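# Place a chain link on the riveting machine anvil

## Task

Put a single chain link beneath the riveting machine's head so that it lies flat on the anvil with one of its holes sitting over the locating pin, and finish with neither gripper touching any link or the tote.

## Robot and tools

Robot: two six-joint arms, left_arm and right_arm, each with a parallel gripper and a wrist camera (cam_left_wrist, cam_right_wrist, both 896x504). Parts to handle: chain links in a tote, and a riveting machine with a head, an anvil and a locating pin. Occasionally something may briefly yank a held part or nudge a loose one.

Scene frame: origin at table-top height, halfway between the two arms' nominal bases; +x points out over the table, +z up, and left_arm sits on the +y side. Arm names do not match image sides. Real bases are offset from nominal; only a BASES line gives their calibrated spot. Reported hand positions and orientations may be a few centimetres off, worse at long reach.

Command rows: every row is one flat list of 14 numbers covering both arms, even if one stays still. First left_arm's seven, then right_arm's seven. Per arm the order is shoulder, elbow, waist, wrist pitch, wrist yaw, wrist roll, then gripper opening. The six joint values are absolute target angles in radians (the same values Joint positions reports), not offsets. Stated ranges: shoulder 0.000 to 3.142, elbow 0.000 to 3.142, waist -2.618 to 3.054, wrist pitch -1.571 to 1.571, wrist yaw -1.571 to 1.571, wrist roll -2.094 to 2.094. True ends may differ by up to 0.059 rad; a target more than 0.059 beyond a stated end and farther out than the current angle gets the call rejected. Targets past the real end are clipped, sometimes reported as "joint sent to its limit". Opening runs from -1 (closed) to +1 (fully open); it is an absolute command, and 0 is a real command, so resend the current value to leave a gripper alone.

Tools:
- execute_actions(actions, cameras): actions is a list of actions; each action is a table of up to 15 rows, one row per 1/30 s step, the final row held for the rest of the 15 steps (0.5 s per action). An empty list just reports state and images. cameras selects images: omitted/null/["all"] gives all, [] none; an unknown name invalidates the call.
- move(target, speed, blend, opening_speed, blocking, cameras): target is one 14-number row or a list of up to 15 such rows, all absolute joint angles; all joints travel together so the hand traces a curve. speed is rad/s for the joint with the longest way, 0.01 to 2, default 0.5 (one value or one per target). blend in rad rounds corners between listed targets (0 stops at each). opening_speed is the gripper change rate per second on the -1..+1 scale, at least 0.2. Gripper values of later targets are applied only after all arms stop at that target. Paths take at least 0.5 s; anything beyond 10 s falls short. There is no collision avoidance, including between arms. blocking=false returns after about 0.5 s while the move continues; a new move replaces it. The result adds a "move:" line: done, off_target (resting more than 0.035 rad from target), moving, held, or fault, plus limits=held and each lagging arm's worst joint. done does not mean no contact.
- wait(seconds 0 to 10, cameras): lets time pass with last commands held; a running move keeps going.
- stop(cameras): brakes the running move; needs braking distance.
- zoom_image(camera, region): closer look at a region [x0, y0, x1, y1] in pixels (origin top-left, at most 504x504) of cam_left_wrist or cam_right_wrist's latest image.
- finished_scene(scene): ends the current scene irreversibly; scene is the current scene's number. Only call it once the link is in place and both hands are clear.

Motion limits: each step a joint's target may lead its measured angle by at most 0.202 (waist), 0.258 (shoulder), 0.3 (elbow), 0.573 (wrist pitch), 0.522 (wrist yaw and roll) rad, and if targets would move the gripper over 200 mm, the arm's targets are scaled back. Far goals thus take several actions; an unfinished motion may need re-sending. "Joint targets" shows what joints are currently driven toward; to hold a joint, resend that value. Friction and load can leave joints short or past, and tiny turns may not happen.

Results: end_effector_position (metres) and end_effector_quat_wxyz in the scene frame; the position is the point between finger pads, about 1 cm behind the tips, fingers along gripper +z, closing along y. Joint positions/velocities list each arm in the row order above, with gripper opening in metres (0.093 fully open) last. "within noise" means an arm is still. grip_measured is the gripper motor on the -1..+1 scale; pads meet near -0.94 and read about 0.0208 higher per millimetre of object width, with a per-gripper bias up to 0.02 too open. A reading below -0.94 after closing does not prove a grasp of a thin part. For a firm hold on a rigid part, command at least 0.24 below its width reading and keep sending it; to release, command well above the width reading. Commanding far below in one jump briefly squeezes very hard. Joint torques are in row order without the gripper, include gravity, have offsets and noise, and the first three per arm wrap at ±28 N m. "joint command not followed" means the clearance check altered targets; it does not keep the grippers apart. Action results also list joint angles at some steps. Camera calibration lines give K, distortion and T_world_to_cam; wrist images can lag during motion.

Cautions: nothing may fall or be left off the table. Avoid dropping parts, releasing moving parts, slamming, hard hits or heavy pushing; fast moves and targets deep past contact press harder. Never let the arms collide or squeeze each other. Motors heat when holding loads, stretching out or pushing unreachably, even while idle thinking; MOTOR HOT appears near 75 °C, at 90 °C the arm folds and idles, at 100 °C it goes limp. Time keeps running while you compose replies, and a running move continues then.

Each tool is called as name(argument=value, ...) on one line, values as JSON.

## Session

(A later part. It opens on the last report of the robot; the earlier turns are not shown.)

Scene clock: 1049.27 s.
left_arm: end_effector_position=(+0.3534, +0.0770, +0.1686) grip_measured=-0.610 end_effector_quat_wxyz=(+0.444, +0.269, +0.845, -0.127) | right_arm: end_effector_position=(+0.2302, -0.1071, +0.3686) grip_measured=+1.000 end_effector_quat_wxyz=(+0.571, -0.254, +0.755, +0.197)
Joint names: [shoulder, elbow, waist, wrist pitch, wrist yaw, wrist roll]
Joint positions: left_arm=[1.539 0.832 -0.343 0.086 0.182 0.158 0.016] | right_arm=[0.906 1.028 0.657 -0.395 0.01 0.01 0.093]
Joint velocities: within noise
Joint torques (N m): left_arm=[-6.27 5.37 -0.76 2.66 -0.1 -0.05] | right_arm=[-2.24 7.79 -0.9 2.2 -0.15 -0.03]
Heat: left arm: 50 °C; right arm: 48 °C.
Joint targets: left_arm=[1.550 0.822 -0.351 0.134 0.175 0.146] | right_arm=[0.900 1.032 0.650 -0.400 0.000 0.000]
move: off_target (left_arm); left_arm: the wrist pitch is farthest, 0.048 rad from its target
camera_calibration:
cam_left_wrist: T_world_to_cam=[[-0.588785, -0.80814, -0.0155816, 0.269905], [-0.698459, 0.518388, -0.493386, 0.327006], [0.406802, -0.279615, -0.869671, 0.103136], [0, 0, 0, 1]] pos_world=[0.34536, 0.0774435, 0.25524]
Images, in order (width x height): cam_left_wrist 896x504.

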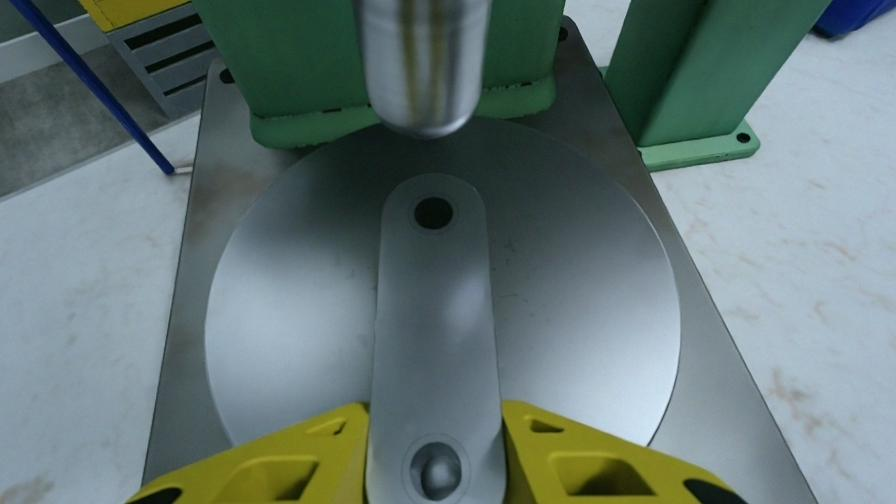

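move(target=[1.550,0.822,-0.355,0.134,0.175,0.146,-0.85,0.9,1.032,0.65,-0.4,0.0,0.0,1.0], speed=0.04)

zoom_image(camera="cam_left_wrist", region=[330, 0, 530, 240])

zoom_image(camera="cam_right_wrist", region=[375, 280, 425, 335])

Scene clock: 1053.07 s.
left_arm: end_effector_position=(+0.3533, +0.0767, +0.1685) grip_measured=-0.610 end_effector_quat_wxyz=(+0.444, +0.269, +0.845, -0.127) | right_arm: end_effector_position=(+0.2302, -0.1071, +0.3686) grip_measured=+1.000 end_effector_quat_wxyz=(+0.571, -0.254, +0.755, +0.197)
Joint names: [shoulder, elbow, waist, wrist pitch, wrist yaw, wrist roll]
Joint positions: left_arm=[1.539 0.832 -0.344 0.086 0.181 0.158 0.016] | right_arm=[0.906 1.028 0.657 -0.395 0.01 0.01 0.093]
Joint velocities: within noise
Joint torques (N m): left_arm=[-6.32 5.39 -0.99 2.65 -0.09 -0.05] | right_arm=[-2.24 7.82 -0.91 2.2 -0.14 -0.03]
Heat: left arm: 50 °C; right arm: 48 °C.
Joint targets: left_arm=[1.550 0.822 -0.355 0.134 0.175 0.146] | right_arm=[0.900 1.032 0.650 -0.400 0.000 0.000]
move: off_target (left_arm); left_arm: the wrist pitch is farthest, 0.048 rad from its target
camera_calibration:
cam_left_wrist: T_world_to_cam=[[-0.588954, -0.808004, -0.0162246, 0.269781], [-0.69823, 0.518844, -0.493229, 0.326927], [0.406949, -0.279161, -0.869748, 0.102913], [0, 0, 0, 1]] pos_world=[0.345279, 0.0770887, 0.255135]
cam_right_wrist: T_world_to_cam=[[0.59723, -0.80207, 0.000955391, -0.223985], [-0.517686, -0.386384, -0.763354, 0.397617], [0.612632, 0.455403, -0.64598, 0.22149], [0, 0, 0, 1]] pos_world=[0.203919, -0.126886, 0.446815]

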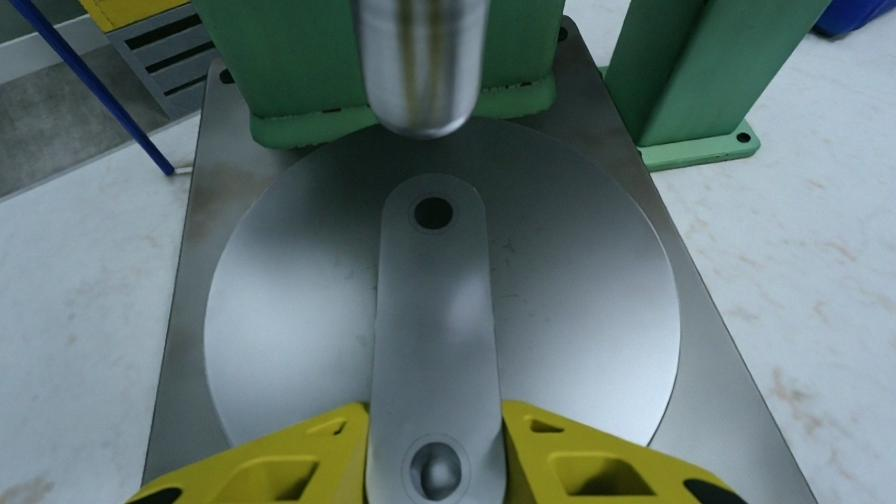

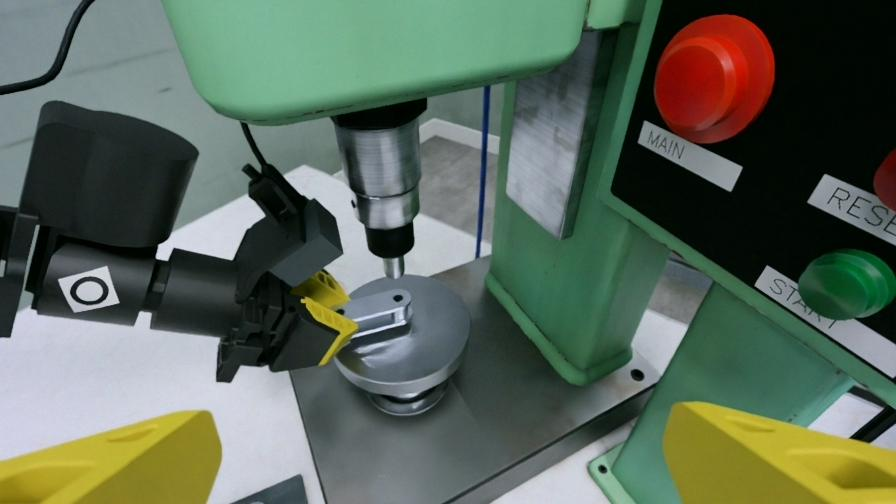

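Scaled by 2.100 from the camera's 896x504 image, which has a finer 1280x720 frame.

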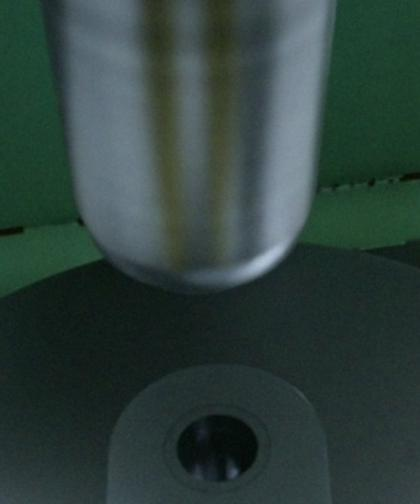

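Scaled by 9.164 from the camera's 896x504 image, which has a finer 1280x720 frame.

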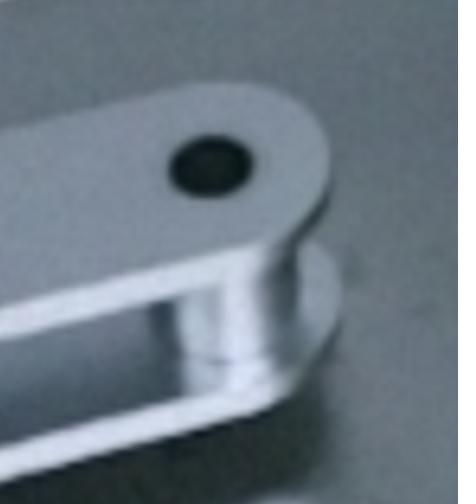

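move(target=[[1.544,0.834,-0.340,0.130,0.175,0.146,-0.85,0.9,1.032,0.65,-0.4,0.0,0.0,1.0],[1.544,0.834,-0.332,0.130,0.175,0.146,-0.85,0.9,1.032,0.65,-0.4,0.0,0.0,1.0],[1.554,0.828,-0.332,0.134,0.175,0.146,-0.85,0.9,1.032,0.65,-0.4,0.0,0.0,1.0]], speed=0.05)

zoom_image(camera="cam_left_wrist", region=[330, 0, 530, 240])

zoom_image(camera="cam_right_wrist", region=[375, 280, 425, 335])

Scene clock: 1088.37 s.
left_arm: end_effector_position=(+0.3542, +0.0785, +0.1685) grip_measured=-0.610 end_effector_quat_wxyz=(+0.445, +0.267, +0.846, -0.126) | right_arm: end_effector_position=(+0.2302, -0.1071, +0.3686) grip_measured=+1.000 end_effector_quat_wxyz=(+0.571, -0.254, +0.755, +0.197)
Joint names: [shoulder, elbow, waist, wrist pitch, wrist yaw, wrist roll]
Joint positions: left_arm=[1.539 0.832 -0.34 0.086 0.181 0.158 0.016] | right_arm=[0.906 1.028 0.657 -0.395 0.01 0.01 0.093]
Joint velocities: within noise
Joint torques (N m): left_arm=[-5.93 5.85 0.47 2.67 -0.09 -0.04] | right_arm=[-2.22 7.8 -0.91 2.2 -0.15 -0.03]
Heat: left arm: 48 °C; right arm: 48 °C.
Joint targets: left_arm=[1.554 0.828 -0.332 0.134 0.175 0.146] | right_arm=[0.900 1.032 0.650 -0.400 0.000 0.000]
move: off_target (left_arm); left_arm: the wrist pitch is farthest, 0.048 rad from its target
camera_calibration:
cam_left_wrist: T_world_to_cam=[[-0.585249, -0.810691, -0.0162246, 0.270622], [-0.700598, 0.515643, -0.493229, 0.327664], [0.408222, -0.277295, -0.869748, 0.10248], [0, 0, 0, 1]] pos_world=[0.346107, 0.0788503, 0.255135]
cam_right_wrist: T_world_to_cam=[[0.59723, -0.80207, 0.000955391, -0.223985], [-0.517686, -0.386384, -0.763354, 0.397617], [0.612632, 0.455403, -0.64598, 0.22149], [0, 0, 0, 1]] pos_world=[0.203919, -0.126886, 0.446815]

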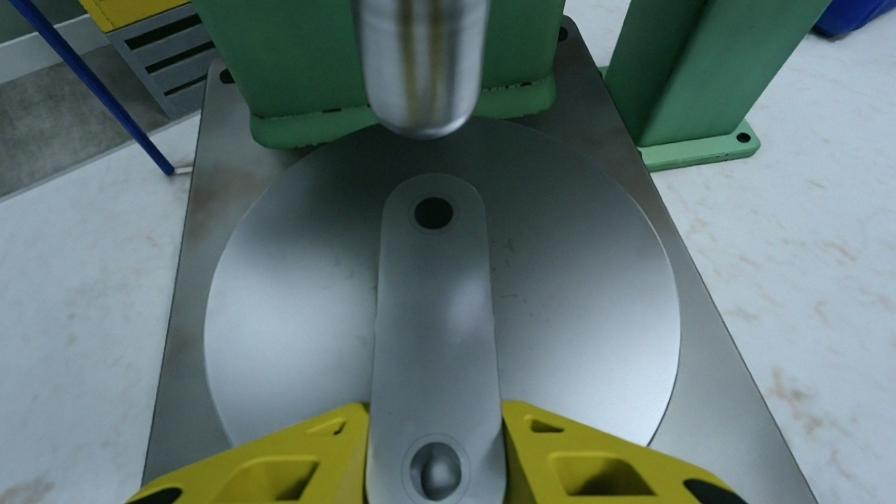

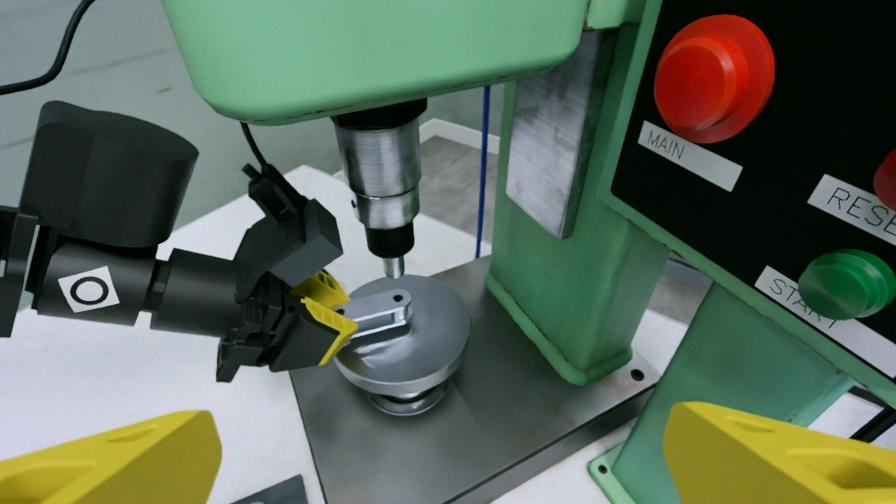

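Scaled by 2.100 from the camera's 896x504 image, which has a finer 1280x720 frame.

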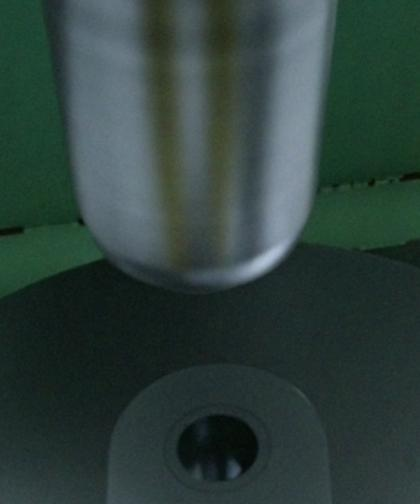

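Scaled by 9.164 from the camera's 896x504 image, which has a finer 1280x720 frame.

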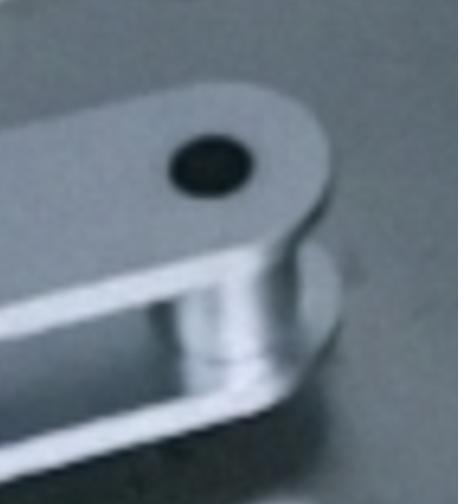

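move(target=[[1.554,0.828,-0.327,0.134,0.175,0.146,-0.85,0.9,1.032,0.65,-0.4,0.0,0.0,1.0],[1.562,0.824,-0.327,0.134,0.175,0.146,-0.85,0.9,1.032,0.65,-0.4,0.0,0.0,1.0]], speed=0.05)

zoom_image(camera="cam_left_wrist", region=[330, 0, 530, 240])

zoom_image(camera="cam_right_wrist", region=[375, 280, 425, 335])

Scene clock: 1096.50 s.
left_arm: end_effector_position=(+0.3546, +0.0792, +0.1678) grip_measured=-0.610 end_effector_quat_wxyz=(+0.444, +0.266, +0.846, -0.126) | right_arm: end_effector_position=(+0.2302, -0.1071, +0.3686) grip_measured=+1.000 end_effector_quat_wxyz=(+0.571, -0.254, +0.755, +0.197)
Joint names: [shoulder, elbow, waist, wrist pitch, wrist yaw, wrist roll]
Joint positions: left_arm=[1.541 0.832 -0.337 0.086 0.182 0.158 0.016] | right_arm=[0.906 1.028 0.657 -0.395 0.01 0.01 0.093]
Joint velocities: within noise
Joint torques (N m): left_arm=[-5.37 5.52 0.7 2.66 -0.09 -0.05] | right_arm=[-2.24 7.8 -0.9 2.2 -0.14 -0.03]
Heat: left arm: 48 °C; right arm: 48 °C.
Joint targets: left_arm=[1.562 0.824 -0.327 0.134 0.175 0.146] | right_arm=[0.900 1.032 0.650 -0.400 0.000 0.000]
move: off_target (left_arm); left_arm: the wrist pitch is farthest, 0.048 rad from its target
camera_calibration:
cam_left_wrist: T_world_to_cam=[[-0.584173, -0.811487, -0.0151805, 0.270917], [-0.702118, 0.514646, -0.492108, 0.327659], [0.407152, -0.276818, -0.870402, 0.102368], [0, 0, 0, 1]] pos_world=[0.346639, 0.0795546, 0.254458]
cam_right_wrist: T_world_to_cam=[[0.59723, -0.80207, 0.000955391, -0.223985], [-0.517686, -0.386384, -0.763354, 0.397617], [0.612632, 0.455403, -0.64598, 0.22149], [0, 0, 0, 1]] pos_world=[0.203919, -0.126886, 0.446815]

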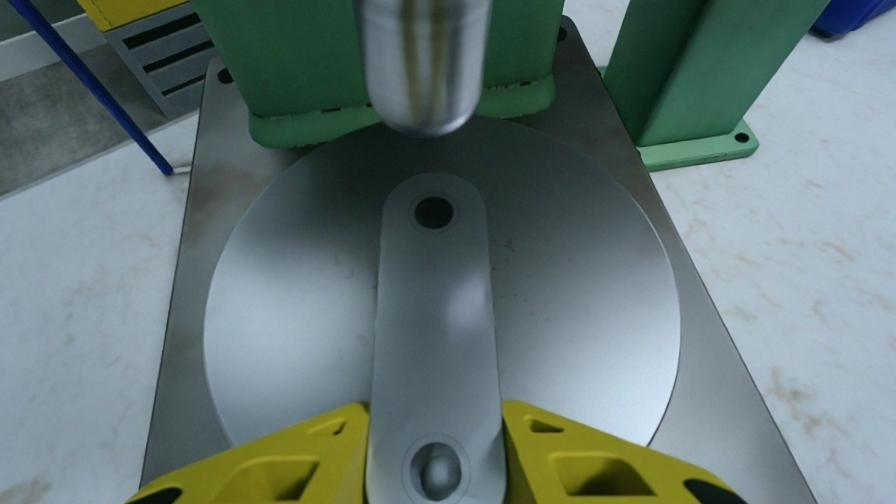

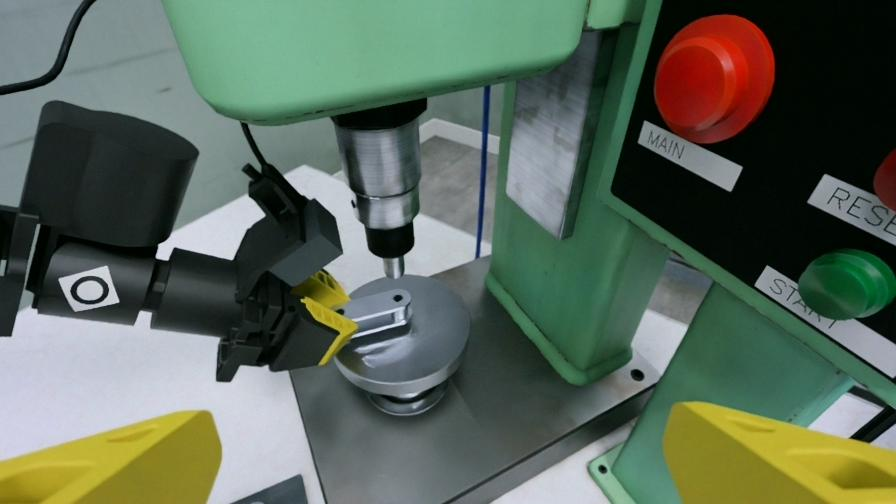

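Scaled by 2.100 from the camera's 896x504 image, which has a finer 1280x720 frame.

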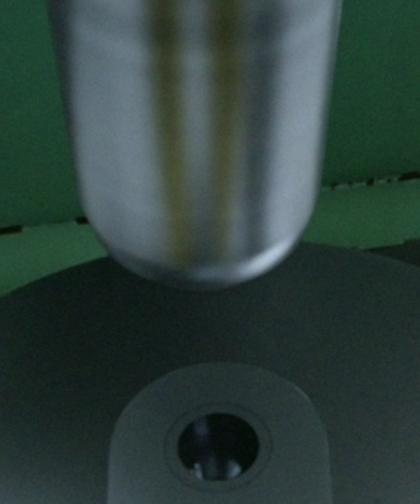

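Scaled by 9.164 from the camera's 896x504 image, which has a finer 1280x720 frame.

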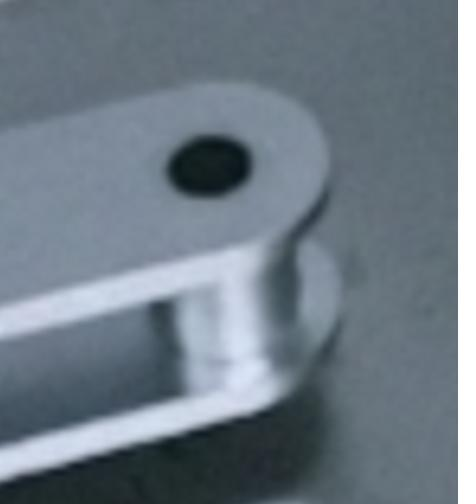

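zoom_image(camera="cam_left_wrist", region=[408, 190, 460, 236])

zoom_image(camera="cam_left_wrist", region=[390, 420, 490, 504])

Scaled by 9.692 from the camera's 896x504 image, which has a finer 1280x720 frame.

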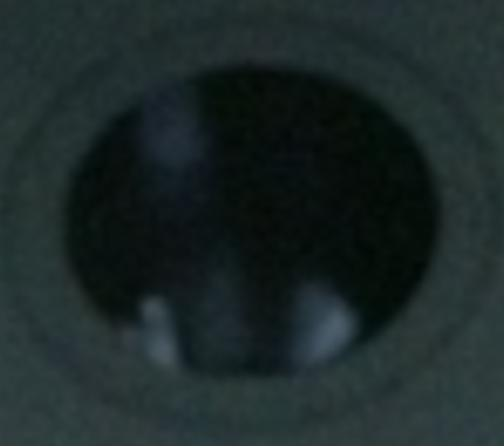

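Scaled by 5.040 from the camera's 896x504 image, which has a finer 1280x720 frame.

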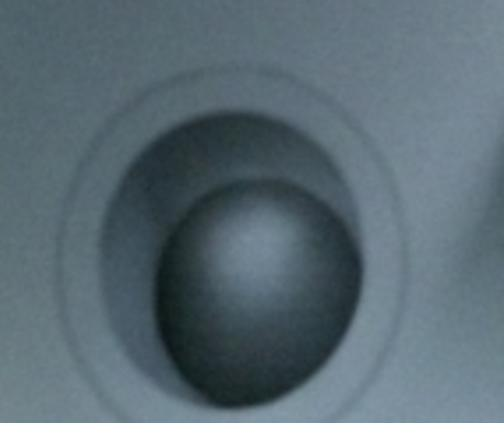

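zoom_image(camera="cam_left_wrist", region=[340, 0, 400, 60])

zoom_image(camera="cam_left_wrist", region=[340, 50, 400, 110])

zoom_image(camera="cam_left_wrist", region=[450, 0, 510, 60])

zoom_image(camera="cam_left_wrist", region=[450, 50, 510, 110])

Scaled by 8.400 from the camera's 896x504 image, which has a finer 1280x720 frame.

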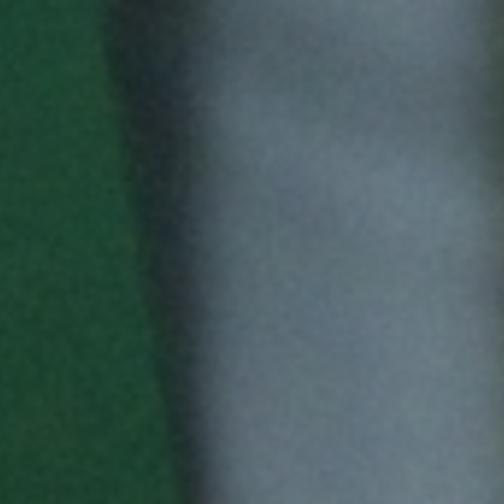

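Scaled by 8.400 from the camera's 896x504 image, which has a finer 1280x720 frame.

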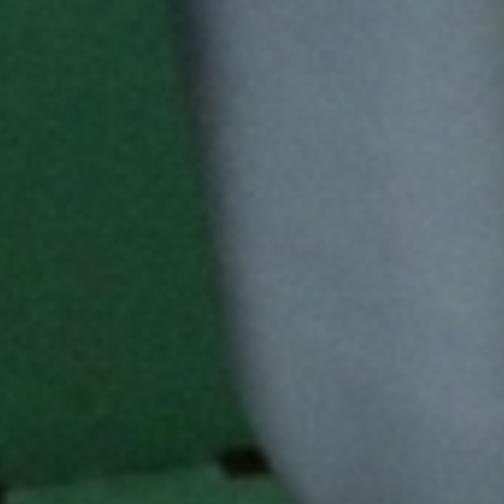

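Scaled by 8.400 from the camera's 896x504 image, which has a finer 1280x720 frame.

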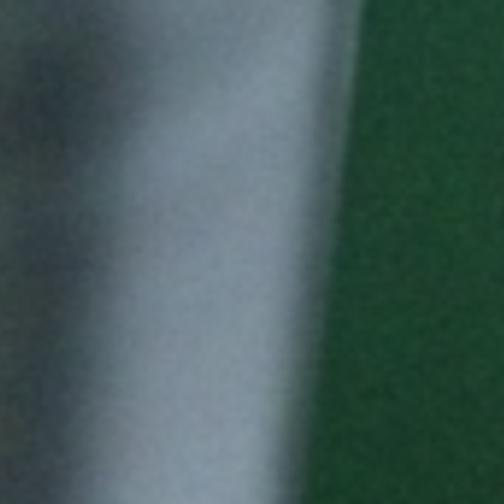

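Scaled by 8.400 from the camera's 896x504 image, which has a finer 1280x720 frame.

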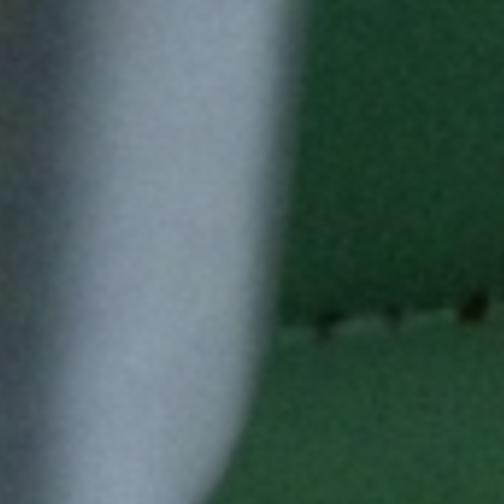

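move(target=[[1.562,0.824,-0.350,0.134,0.175,0.146,-0.85,0.9,1.032,0.65,-0.4,0.0,0.0,1.0],[1.562,0.824,-0.355,0.134,0.175,0.146,-0.85,0.9,1.032,0.65,-0.4,0.0,0.0,1.0]], speed=0.04, cameras=["cam_left_wrist"])

zoom_image(camera="cam_left_wrist", region=[330, 0, 530, 240])

Scene clock: 1164.13 s.
left_arm: end_effector_position=(+0.3534, +0.0768, +0.1678) grip_measured=-0.610 end_effector_quat_wxyz=(+0.444, +0.269, +0.845, -0.127) | right_arm: end_effector_position=(+0.2302, -0.1071, +0.3686) grip_measured=+1.000 end_effector_quat_wxyz=(+0.571, -0.254, +0.755, +0.197)
Joint names: [shoulder, elbow, waist, wrist pitch, wrist yaw, wrist roll]
Joint positions: left_arm=[1.541 0.832 -0.344 0.086 0.182 0.158 0.016] | right_arm=[0.906 1.028 0.657 -0.395 0.01 0.01 0.093]
Joint velocities: within noise
Joint torques (N m): left_arm=[-5.35 5.53 -1.02 2.66 -0.1 -0.05] | right_arm=[-2.22 7.83 -0.92 2.2 -0.15 -0.02]
Heat: left arm: 48 °C; right arm: 48 °C.
Joint targets: left_arm=[1.562 0.824 -0.355 0.134 0.175 0.146] | right_arm=[0.900 1.032 0.650 -0.400 0.000 0.000]
move: off_target (left_arm); left_arm: the wrist pitch is farthest, 0.048 rad from its target
camera_calibration:
cam_left_wrist: T_world_to_cam=[[-0.589115, -0.807907, -0.0151805, 0.269796], [-0.698963, 0.518922, -0.492108, 0.326675], [0.405455, -0.279298, -0.870402, 0.102944], [0, 0, 0, 1]] pos_world=[0.345536, 0.0772034, 0.254458]
Images, in order (width x height): cam_left_wrist 896x504.

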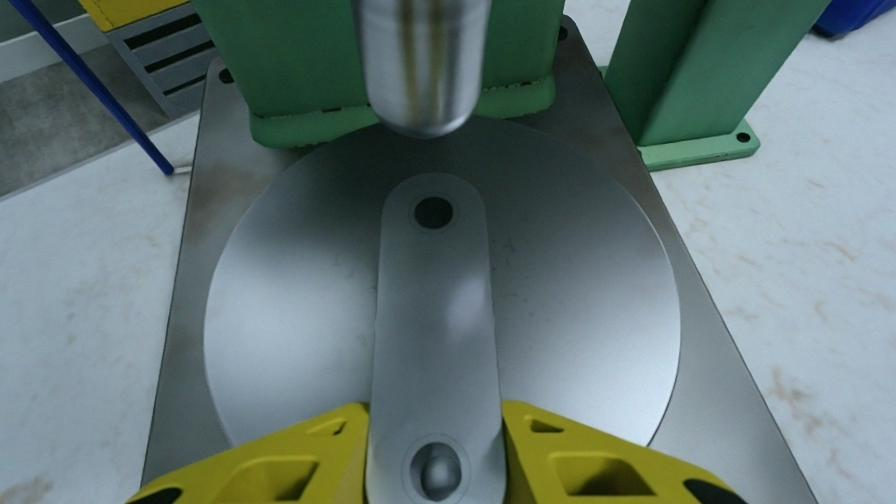

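Scaled by 2.100 from the camera's 896x504 image, which has a finer 1280x720 frame.

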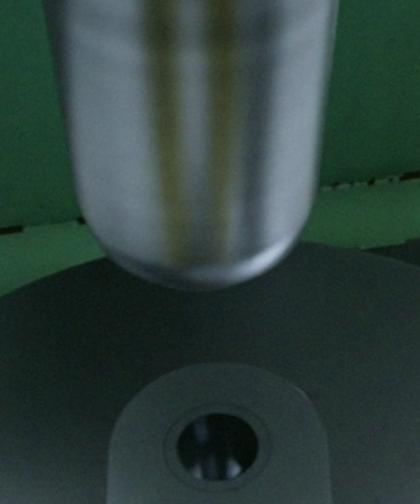

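move(target=[[1.562,0.824,-0.361,0.134,0.175,0.146,-0.85,0.9,1.032,0.65,-0.4,0.0,0.0,1.0]], speed=0.04, cameras=["cam_left_wrist"])

zoom_image(camera="cam_left_wrist", region=[330, 0, 530, 240])

Scene clock: 1168.27 s.
left_arm: end_effector_position=(+0.3534, +0.0767, +0.1678) grip_measured=-0.610 end_effector_quat_wxyz=(+0.444, +0.269, +0.845, -0.127) | right_arm: end_effector_position=(+0.2302, -0.1071, +0.3686) grip_measured=+1.000 end_effector_quat_wxyz=(+0.571, -0.254, +0.755, +0.197)
Joint names: [shoulder, elbow, waist, wrist pitch, wrist yaw, wrist roll]
Joint positions: left_arm=[1.541 0.832 -0.344 0.086 0.182 0.158 0.016] | right_arm=[0.906 1.028 0.657 -0.395 0.01 0.01 0.093]
Joint velocities: within noise
Joint torques (N m): left_arm=[-5.37 5.53 -1.48 2.65 -0.1 -0.05] | right_arm=[-2.22 7.8 -0.92 2.19 -0.15 -0.03]
Heat: left arm: 48 °C; right arm: 48 °C.
Joint targets: left_arm=[1.562 0.824 -0.361 0.134 0.175 0.146] | right_arm=[0.900 1.032 0.650 -0.400 0.000 0.000]
move: off_target (left_arm); left_arm: the wrist pitch is farthest, 0.048 rad from its target
camera_calibration:
cam_left_wrist: T_world_to_cam=[[-0.589423, -0.807682, -0.0151805, 0.269726], [-0.698765, 0.519188, -0.492108, 0.326614], [0.405348, -0.279452, -0.870402, 0.10298], [0, 0, 0, 1]] pos_world=[0.345467, 0.0770567, 0.254458]
Images, in order (width x height): cam_left_wrist 896x504.

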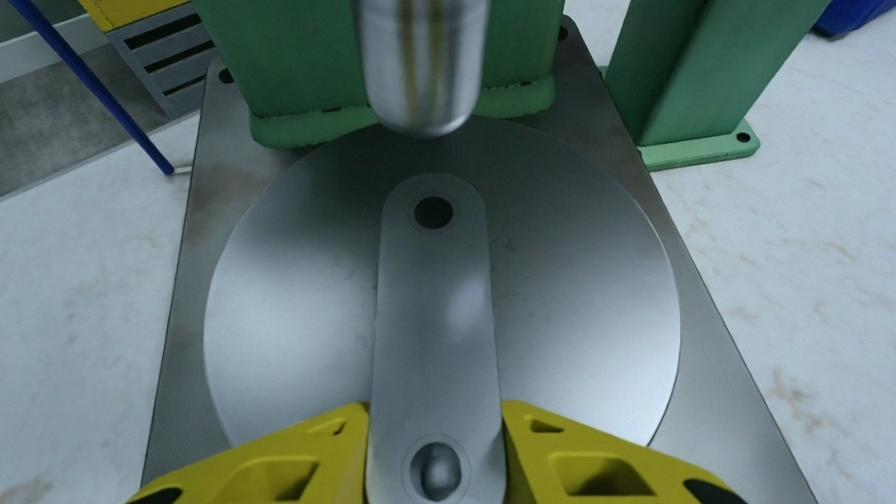

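Scaled by 2.100 from the camera's 896x504 image, which has a finer 1280x720 frame.

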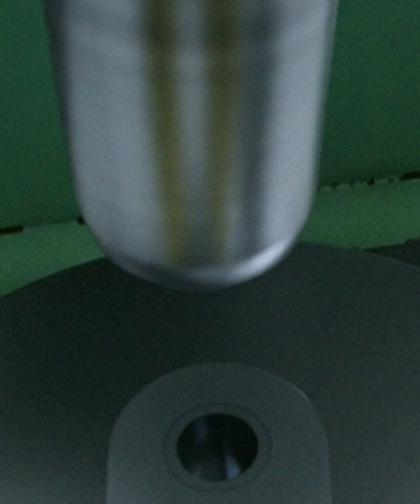

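move(target=[[1.562,0.824,-0.343,0.134,0.175,0.146,-0.85,0.9,1.032,0.65,-0.4,0.0,0.0,1.0],[1.562,0.812,-0.343,0.140,0.175,0.146,-0.85,0.9,1.032,0.65,-0.4,0.0,0.0,1.0]], speed=0.05)

zoom_image(camera="cam_left_wrist", region=[330, 0, 530, 240])

zoom_image(camera="cam_right_wrist", region=[375, 280, 425, 335])

Scene clock: 1177.27 s.
left_arm: end_effector_position=(+0.3529, +0.0769, +0.1664) grip_measured=-0.610 end_effector_quat_wxyz=(+0.446, +0.269, +0.844, -0.127) | right_arm: end_effector_position=(+0.2301, -0.1071, +0.3686) grip_measured=+1.000 end_effector_quat_wxyz=(+0.571, -0.254, +0.755, +0.197)
Joint names: [shoulder, elbow, waist, wrist pitch, wrist yaw, wrist roll]
Joint positions: left_arm=[1.541 0.822 -0.344 0.1 0.182 0.158 0.016] | right_arm=[0.906 1.028 0.657 -0.395 0.01 0.01 0.093]
Joint velocities: within noise
Joint torques (N m): left_arm=[-5.33 5.35 -0.02 2.56 -0.1 -0.04] | right_arm=[-2.25 7.8 -0.91 2.2 -0.14 -0.03]
Heat: left arm: 48 °C; right arm: 48 °C.
Joint targets: left_arm=[1.562 0.812 -0.343 0.140 0.175 0.146] | right_arm=[0.900 1.032 0.650 -0.400 0.000 0.000]
move: off_target (left_arm); left_arm: the wrist pitch is farthest, 0.040 rad from its target
camera_calibration:
cam_left_wrist: T_world_to_cam=[[-0.589109, -0.807885, -0.0164969, 0.269745], [-0.696951, 0.518336, -0.495568, 0.325445], [0.408913, -0.280446, -0.868413, 0.100506], [0, 0, 0, 1]] pos_world=[0.344631, 0.0774201, 0.25301]
cam_right_wrist: T_world_to_cam=[[0.597607, -0.801788, 0.00121963, -0.224075], [-0.517381, -0.386787, -0.763356, 0.397503], [0.612522, 0.455556, -0.645977, 0.221532], [0, 0, 0, 1]] pos_world=[0.203876, -0.126831, 0.446814]

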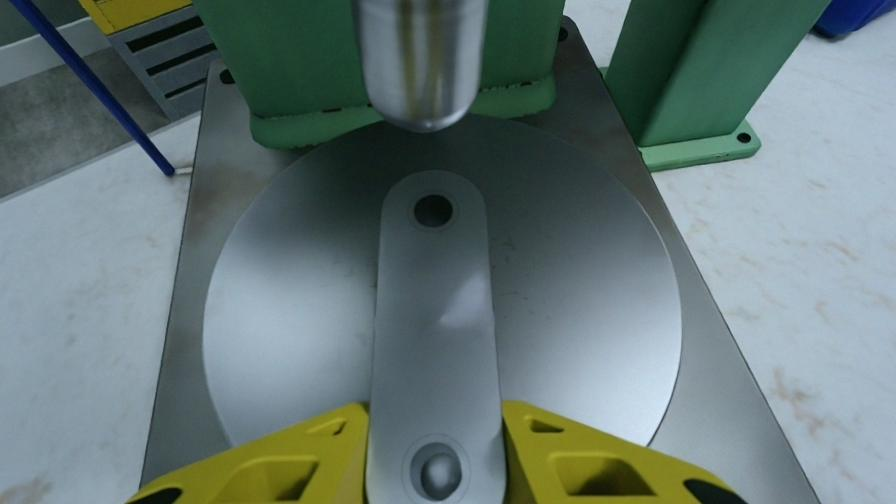

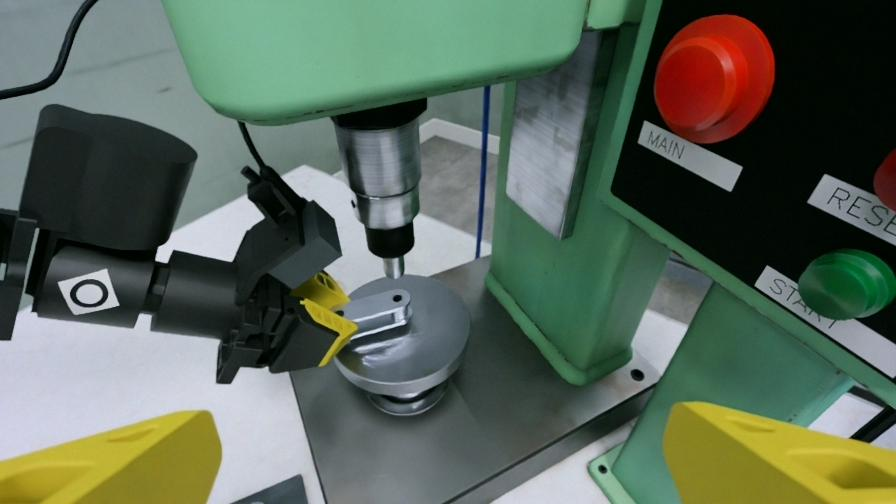

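Scaled by 2.100 from the camera's 896x504 image, which has a finer 1280x720 frame.

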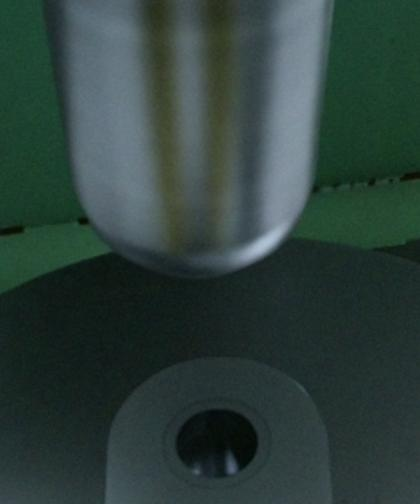

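Scaled by 9.164 from the camera's 896x504 image, which has a finer 1280x720 frame.

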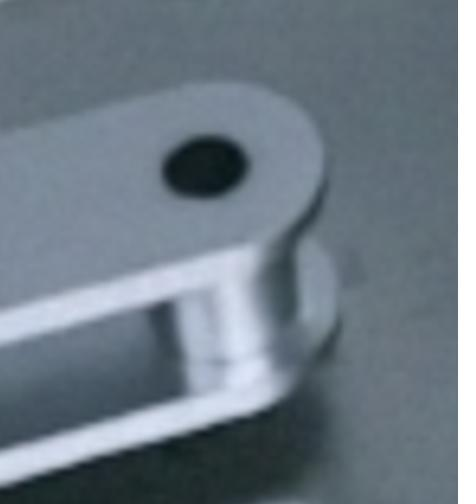

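zoom_image(camera="cam_left_wrist", region=[190, 250, 290, 410])

zoom_image(camera="cam_left_wrist", region=[600, 250, 700, 410])

Scaled by 3.150 from the camera's 896x504 image, which has a finer 1280x720 frame.

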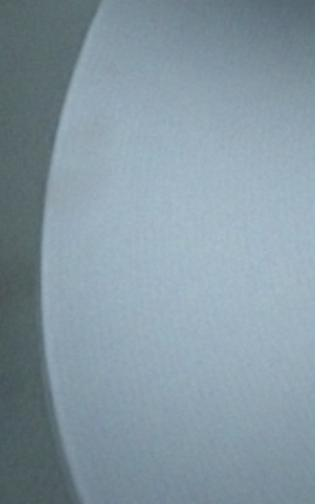

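Scaled by 3.150 from the camera's 896x504 image, which has a finer 1280x720 frame.

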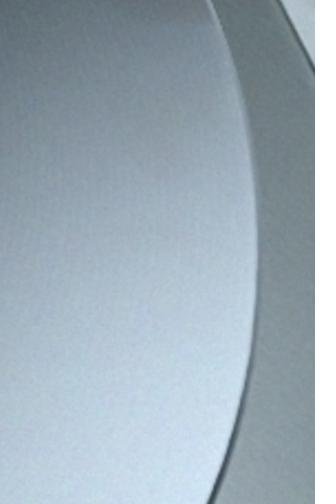

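zoom_image(camera="cam_right_wrist", region=[440, 270, 490, 370])

zoom_image(camera="cam_right_wrist", region=[310, 330, 470, 410])

zoom_image(camera="cam_right_wrist", region=[350, 255, 490, 325])

Scaled by 5.040 from the camera's 896x504 image, which has a finer 1280x720 frame.

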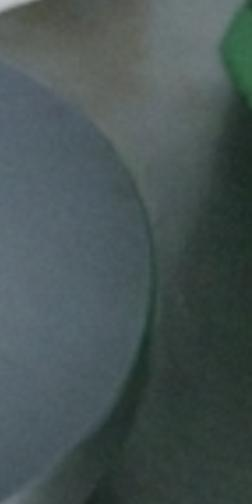

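Scaled by 3.150 from the camera's 896x504 image, which has a finer 1280x720 frame.

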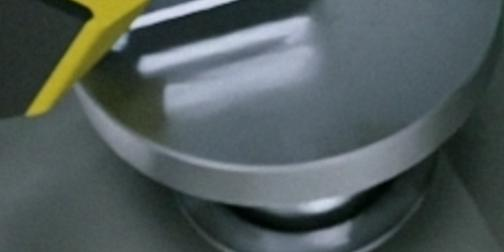

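Scaled by 3.600 from the camera's 896x504 image, which has a finer 1280x720 frame.

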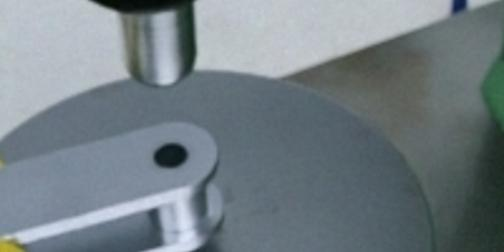

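move(target=[[1.546,0.812,-0.348,0.130,0.175,0.146,-0.85,0.9,1.032,0.65,-0.4,0.0,0.0,1.0],[1.546,0.870,-0.354,0.112,0.175,0.146,-0.85,0.9,1.032,0.65,-0.4,0.0,0.0,1.0]], speed=0.1)

zoom_image(camera="cam_left_wrist", region=[190, 270, 290, 400])

zoom_image(camera="cam_left_wrist", region=[600, 270, 700, 400])

zoom_image(camera="cam_right_wrist", region=[375, 280, 425, 335])

zoom_image(camera="cam_left_wrist", region=[330, 0, 530, 240])

Scene clock: 1276.10 s.
left_arm: end_effector_position=(+0.3532, +0.0768, +0.1674) grip_measured=-0.610 end_effector_quat_wxyz=(+0.444, +0.269, +0.845, -0.127) | right_arm: end_effector_position=(+0.2301, -0.1071, +0.3686) grip_measured=+1.000 end_effector_quat_wxyz=(+0.571, -0.254, +0.755, +0.197)
Joint names: [shoulder, elbow, waist, wrist pitch, wrist yaw, wrist roll]
Joint positions: left_arm=[1.541 0.829 -0.344 0.091 0.182 0.158 0.016] | right_arm=[0.906 1.028 0.657 -0.395 0.01 0.01 0.093]
Joint velocities: within noise
Joint torques (N m): left_arm=[-6.86 9.36 -0.92 2.36 -0.09 -0.05] | right_arm=[-2.22 7.8 -0.91 2.2 -0.14 -0.03]
Heat: left arm: 51 °C; right arm: 48 °C.
Joint targets: left_arm=[1.546 0.870 -0.354 0.112 0.175 0.146] | right_arm=[0.900 1.032 0.650 -0.400 0.000 0.000]
move: off_target (left_arm); left_arm: the elbow is farthest, 0.041 rad from its target
camera_calibration:
cam_left_wrist: T_world_to_cam=[[-0.589155, -0.807868, -0.0156957, 0.269738], [-0.698361, 0.518873, -0.493014, 0.32625], [0.406434, -0.279501, -0.86988, 0.102197], [0, 0, 0, 1]] pos_world=[0.345221, 0.0771947, 0.253979]
cam_right_wrist: T_world_to_cam=[[0.597607, -0.801788, 0.00121963, -0.224075], [-0.517381, -0.386787, -0.763356, 0.397503], [0.612522, 0.455556, -0.645977, 0.221532], [0, 0, 0, 1]] pos_world=[0.203876, -0.126831, 0.446814]

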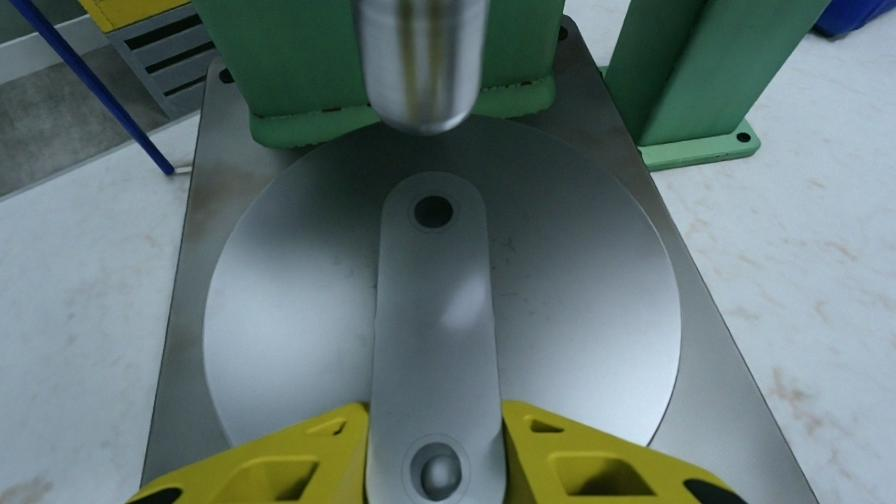

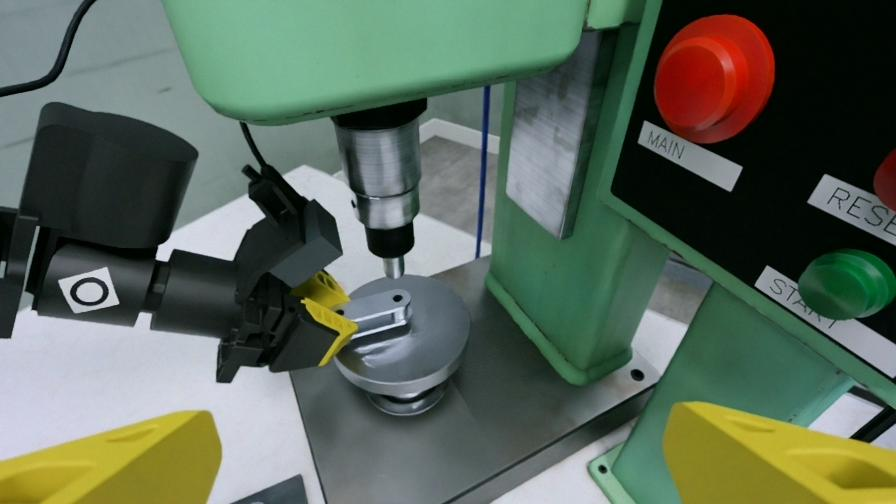

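Scaled by 3.877 from the camera's 896x504 image, which has a finer 1280x720 frame.

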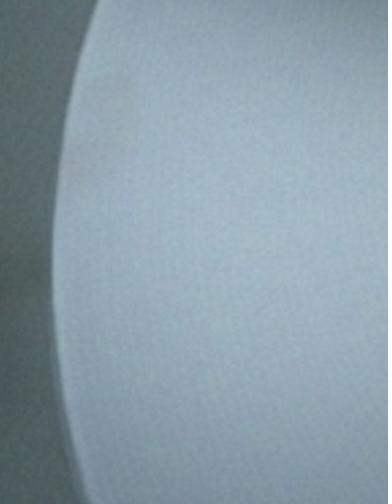

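Scaled by 3.877 from the camera's 896x504 image, which has a finer 1280x720 frame.

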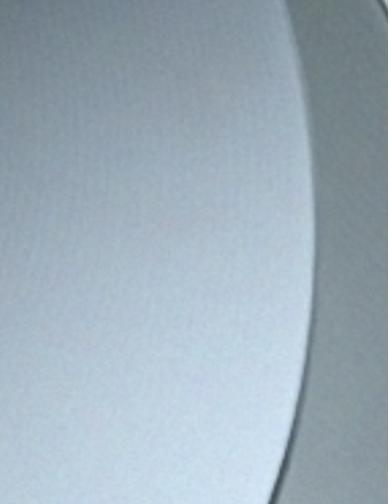

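Scaled by 9.164 from the camera's 896x504 image, which has a finer 1280x720 frame.

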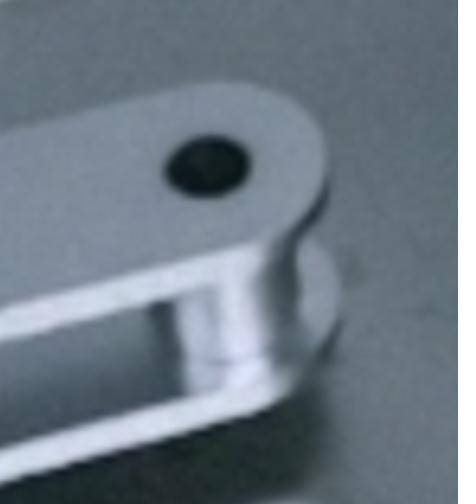

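Scaled by 2.100 from the camera's 896x504 image, which has a finer 1280x720 frame.

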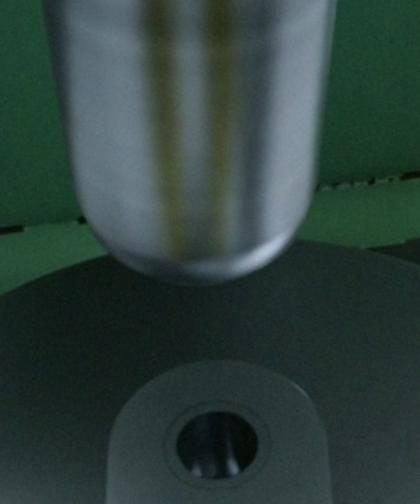

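move(target=[[1.546,0.872,-0.358,0.112,0.175,0.146,-0.85,0.9,1.032,0.65,-0.4,0.0,0.0,1.0]], speed=0.1, cameras=["cam_left_wrist"])

zoom_image(camera="cam_left_wrist", region=[190, 270, 290, 400])

zoom_image(camera="cam_left_wrist", region=[600, 270, 700, 400])

Scene clock: 1280.83 s.
left_arm: end_effector_position=(+0.3532, +0.0768, +0.1673) grip_measured=-0.610 end_effector_quat_wxyz=(+0.444, +0.269, +0.845, -0.127) | right_arm: end_effector_position=(+0.2301, -0.1071, +0.3686) grip_measured=+1.000 end_effector_quat_wxyz=(+0.571, -0.254, +0.755, +0.197)
Joint names: [shoulder, elbow, waist, wrist pitch, wrist yaw, wrist roll]
Joint positions: left_arm=[1.541 0.829 -0.344 0.09 0.182 0.158 0.016] | right_arm=[0.906 1.028 0.657 -0.395 0.01 0.01 0.093]
Joint velocities: within noise
Joint torques (N m): left_arm=[-6.84 9.5 -1.24 2.35 -0.1 -0.04] | right_arm=[-2.24 7.79 -0.91 2.2 -0.15 -0.03]
Heat: left arm: 50 °C; right arm: 48 °C.
Joint targets: left_arm=[1.546 0.872 -0.358 0.112 0.175 0.146] | right_arm=[0.900 1.032 0.650 -0.400 0.000 0.000]
move: off_target (left_arm); left_arm: the elbow is farthest, 0.043 rad from its target
camera_calibration:
cam_left_wrist: T_world_to_cam=[[-0.589161, -0.807865, -0.0155956, 0.269708], [-0.698536, 0.51894, -0.492695, 0.326172], [0.406124, -0.279382, -0.870062, 0.102289], [0, 0, 0, 1]] pos_world=[0.345203, 0.0772019, 0.253907]
Images, in order (width x height): cam_left_wrist 896x504.

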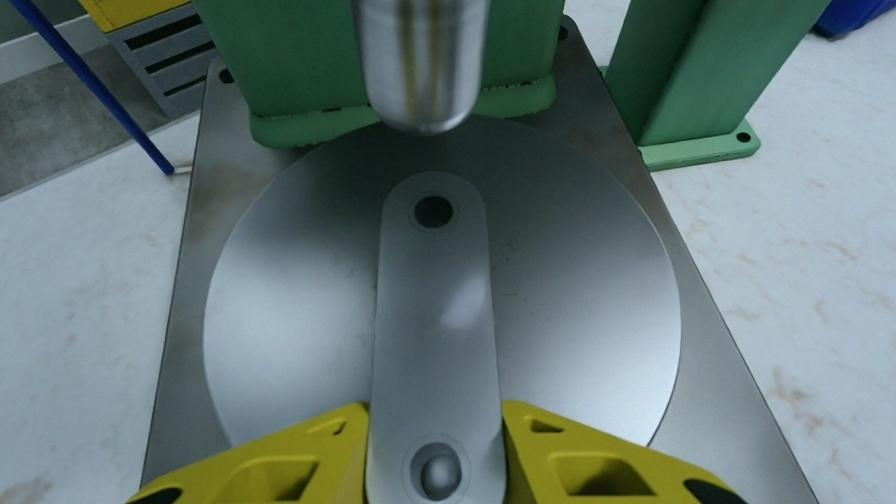

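Scaled by 3.877 from the camera's 896x504 image, which has a finer 1280x720 frame.

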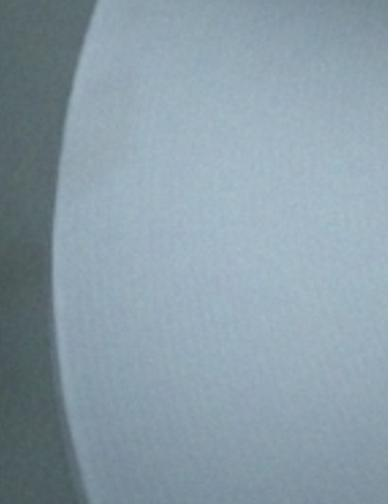

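Scaled by 3.877 from the camera's 896x504 image, which has a finer 1280x720 frame.

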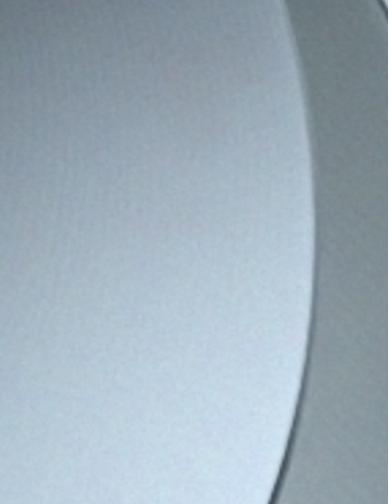

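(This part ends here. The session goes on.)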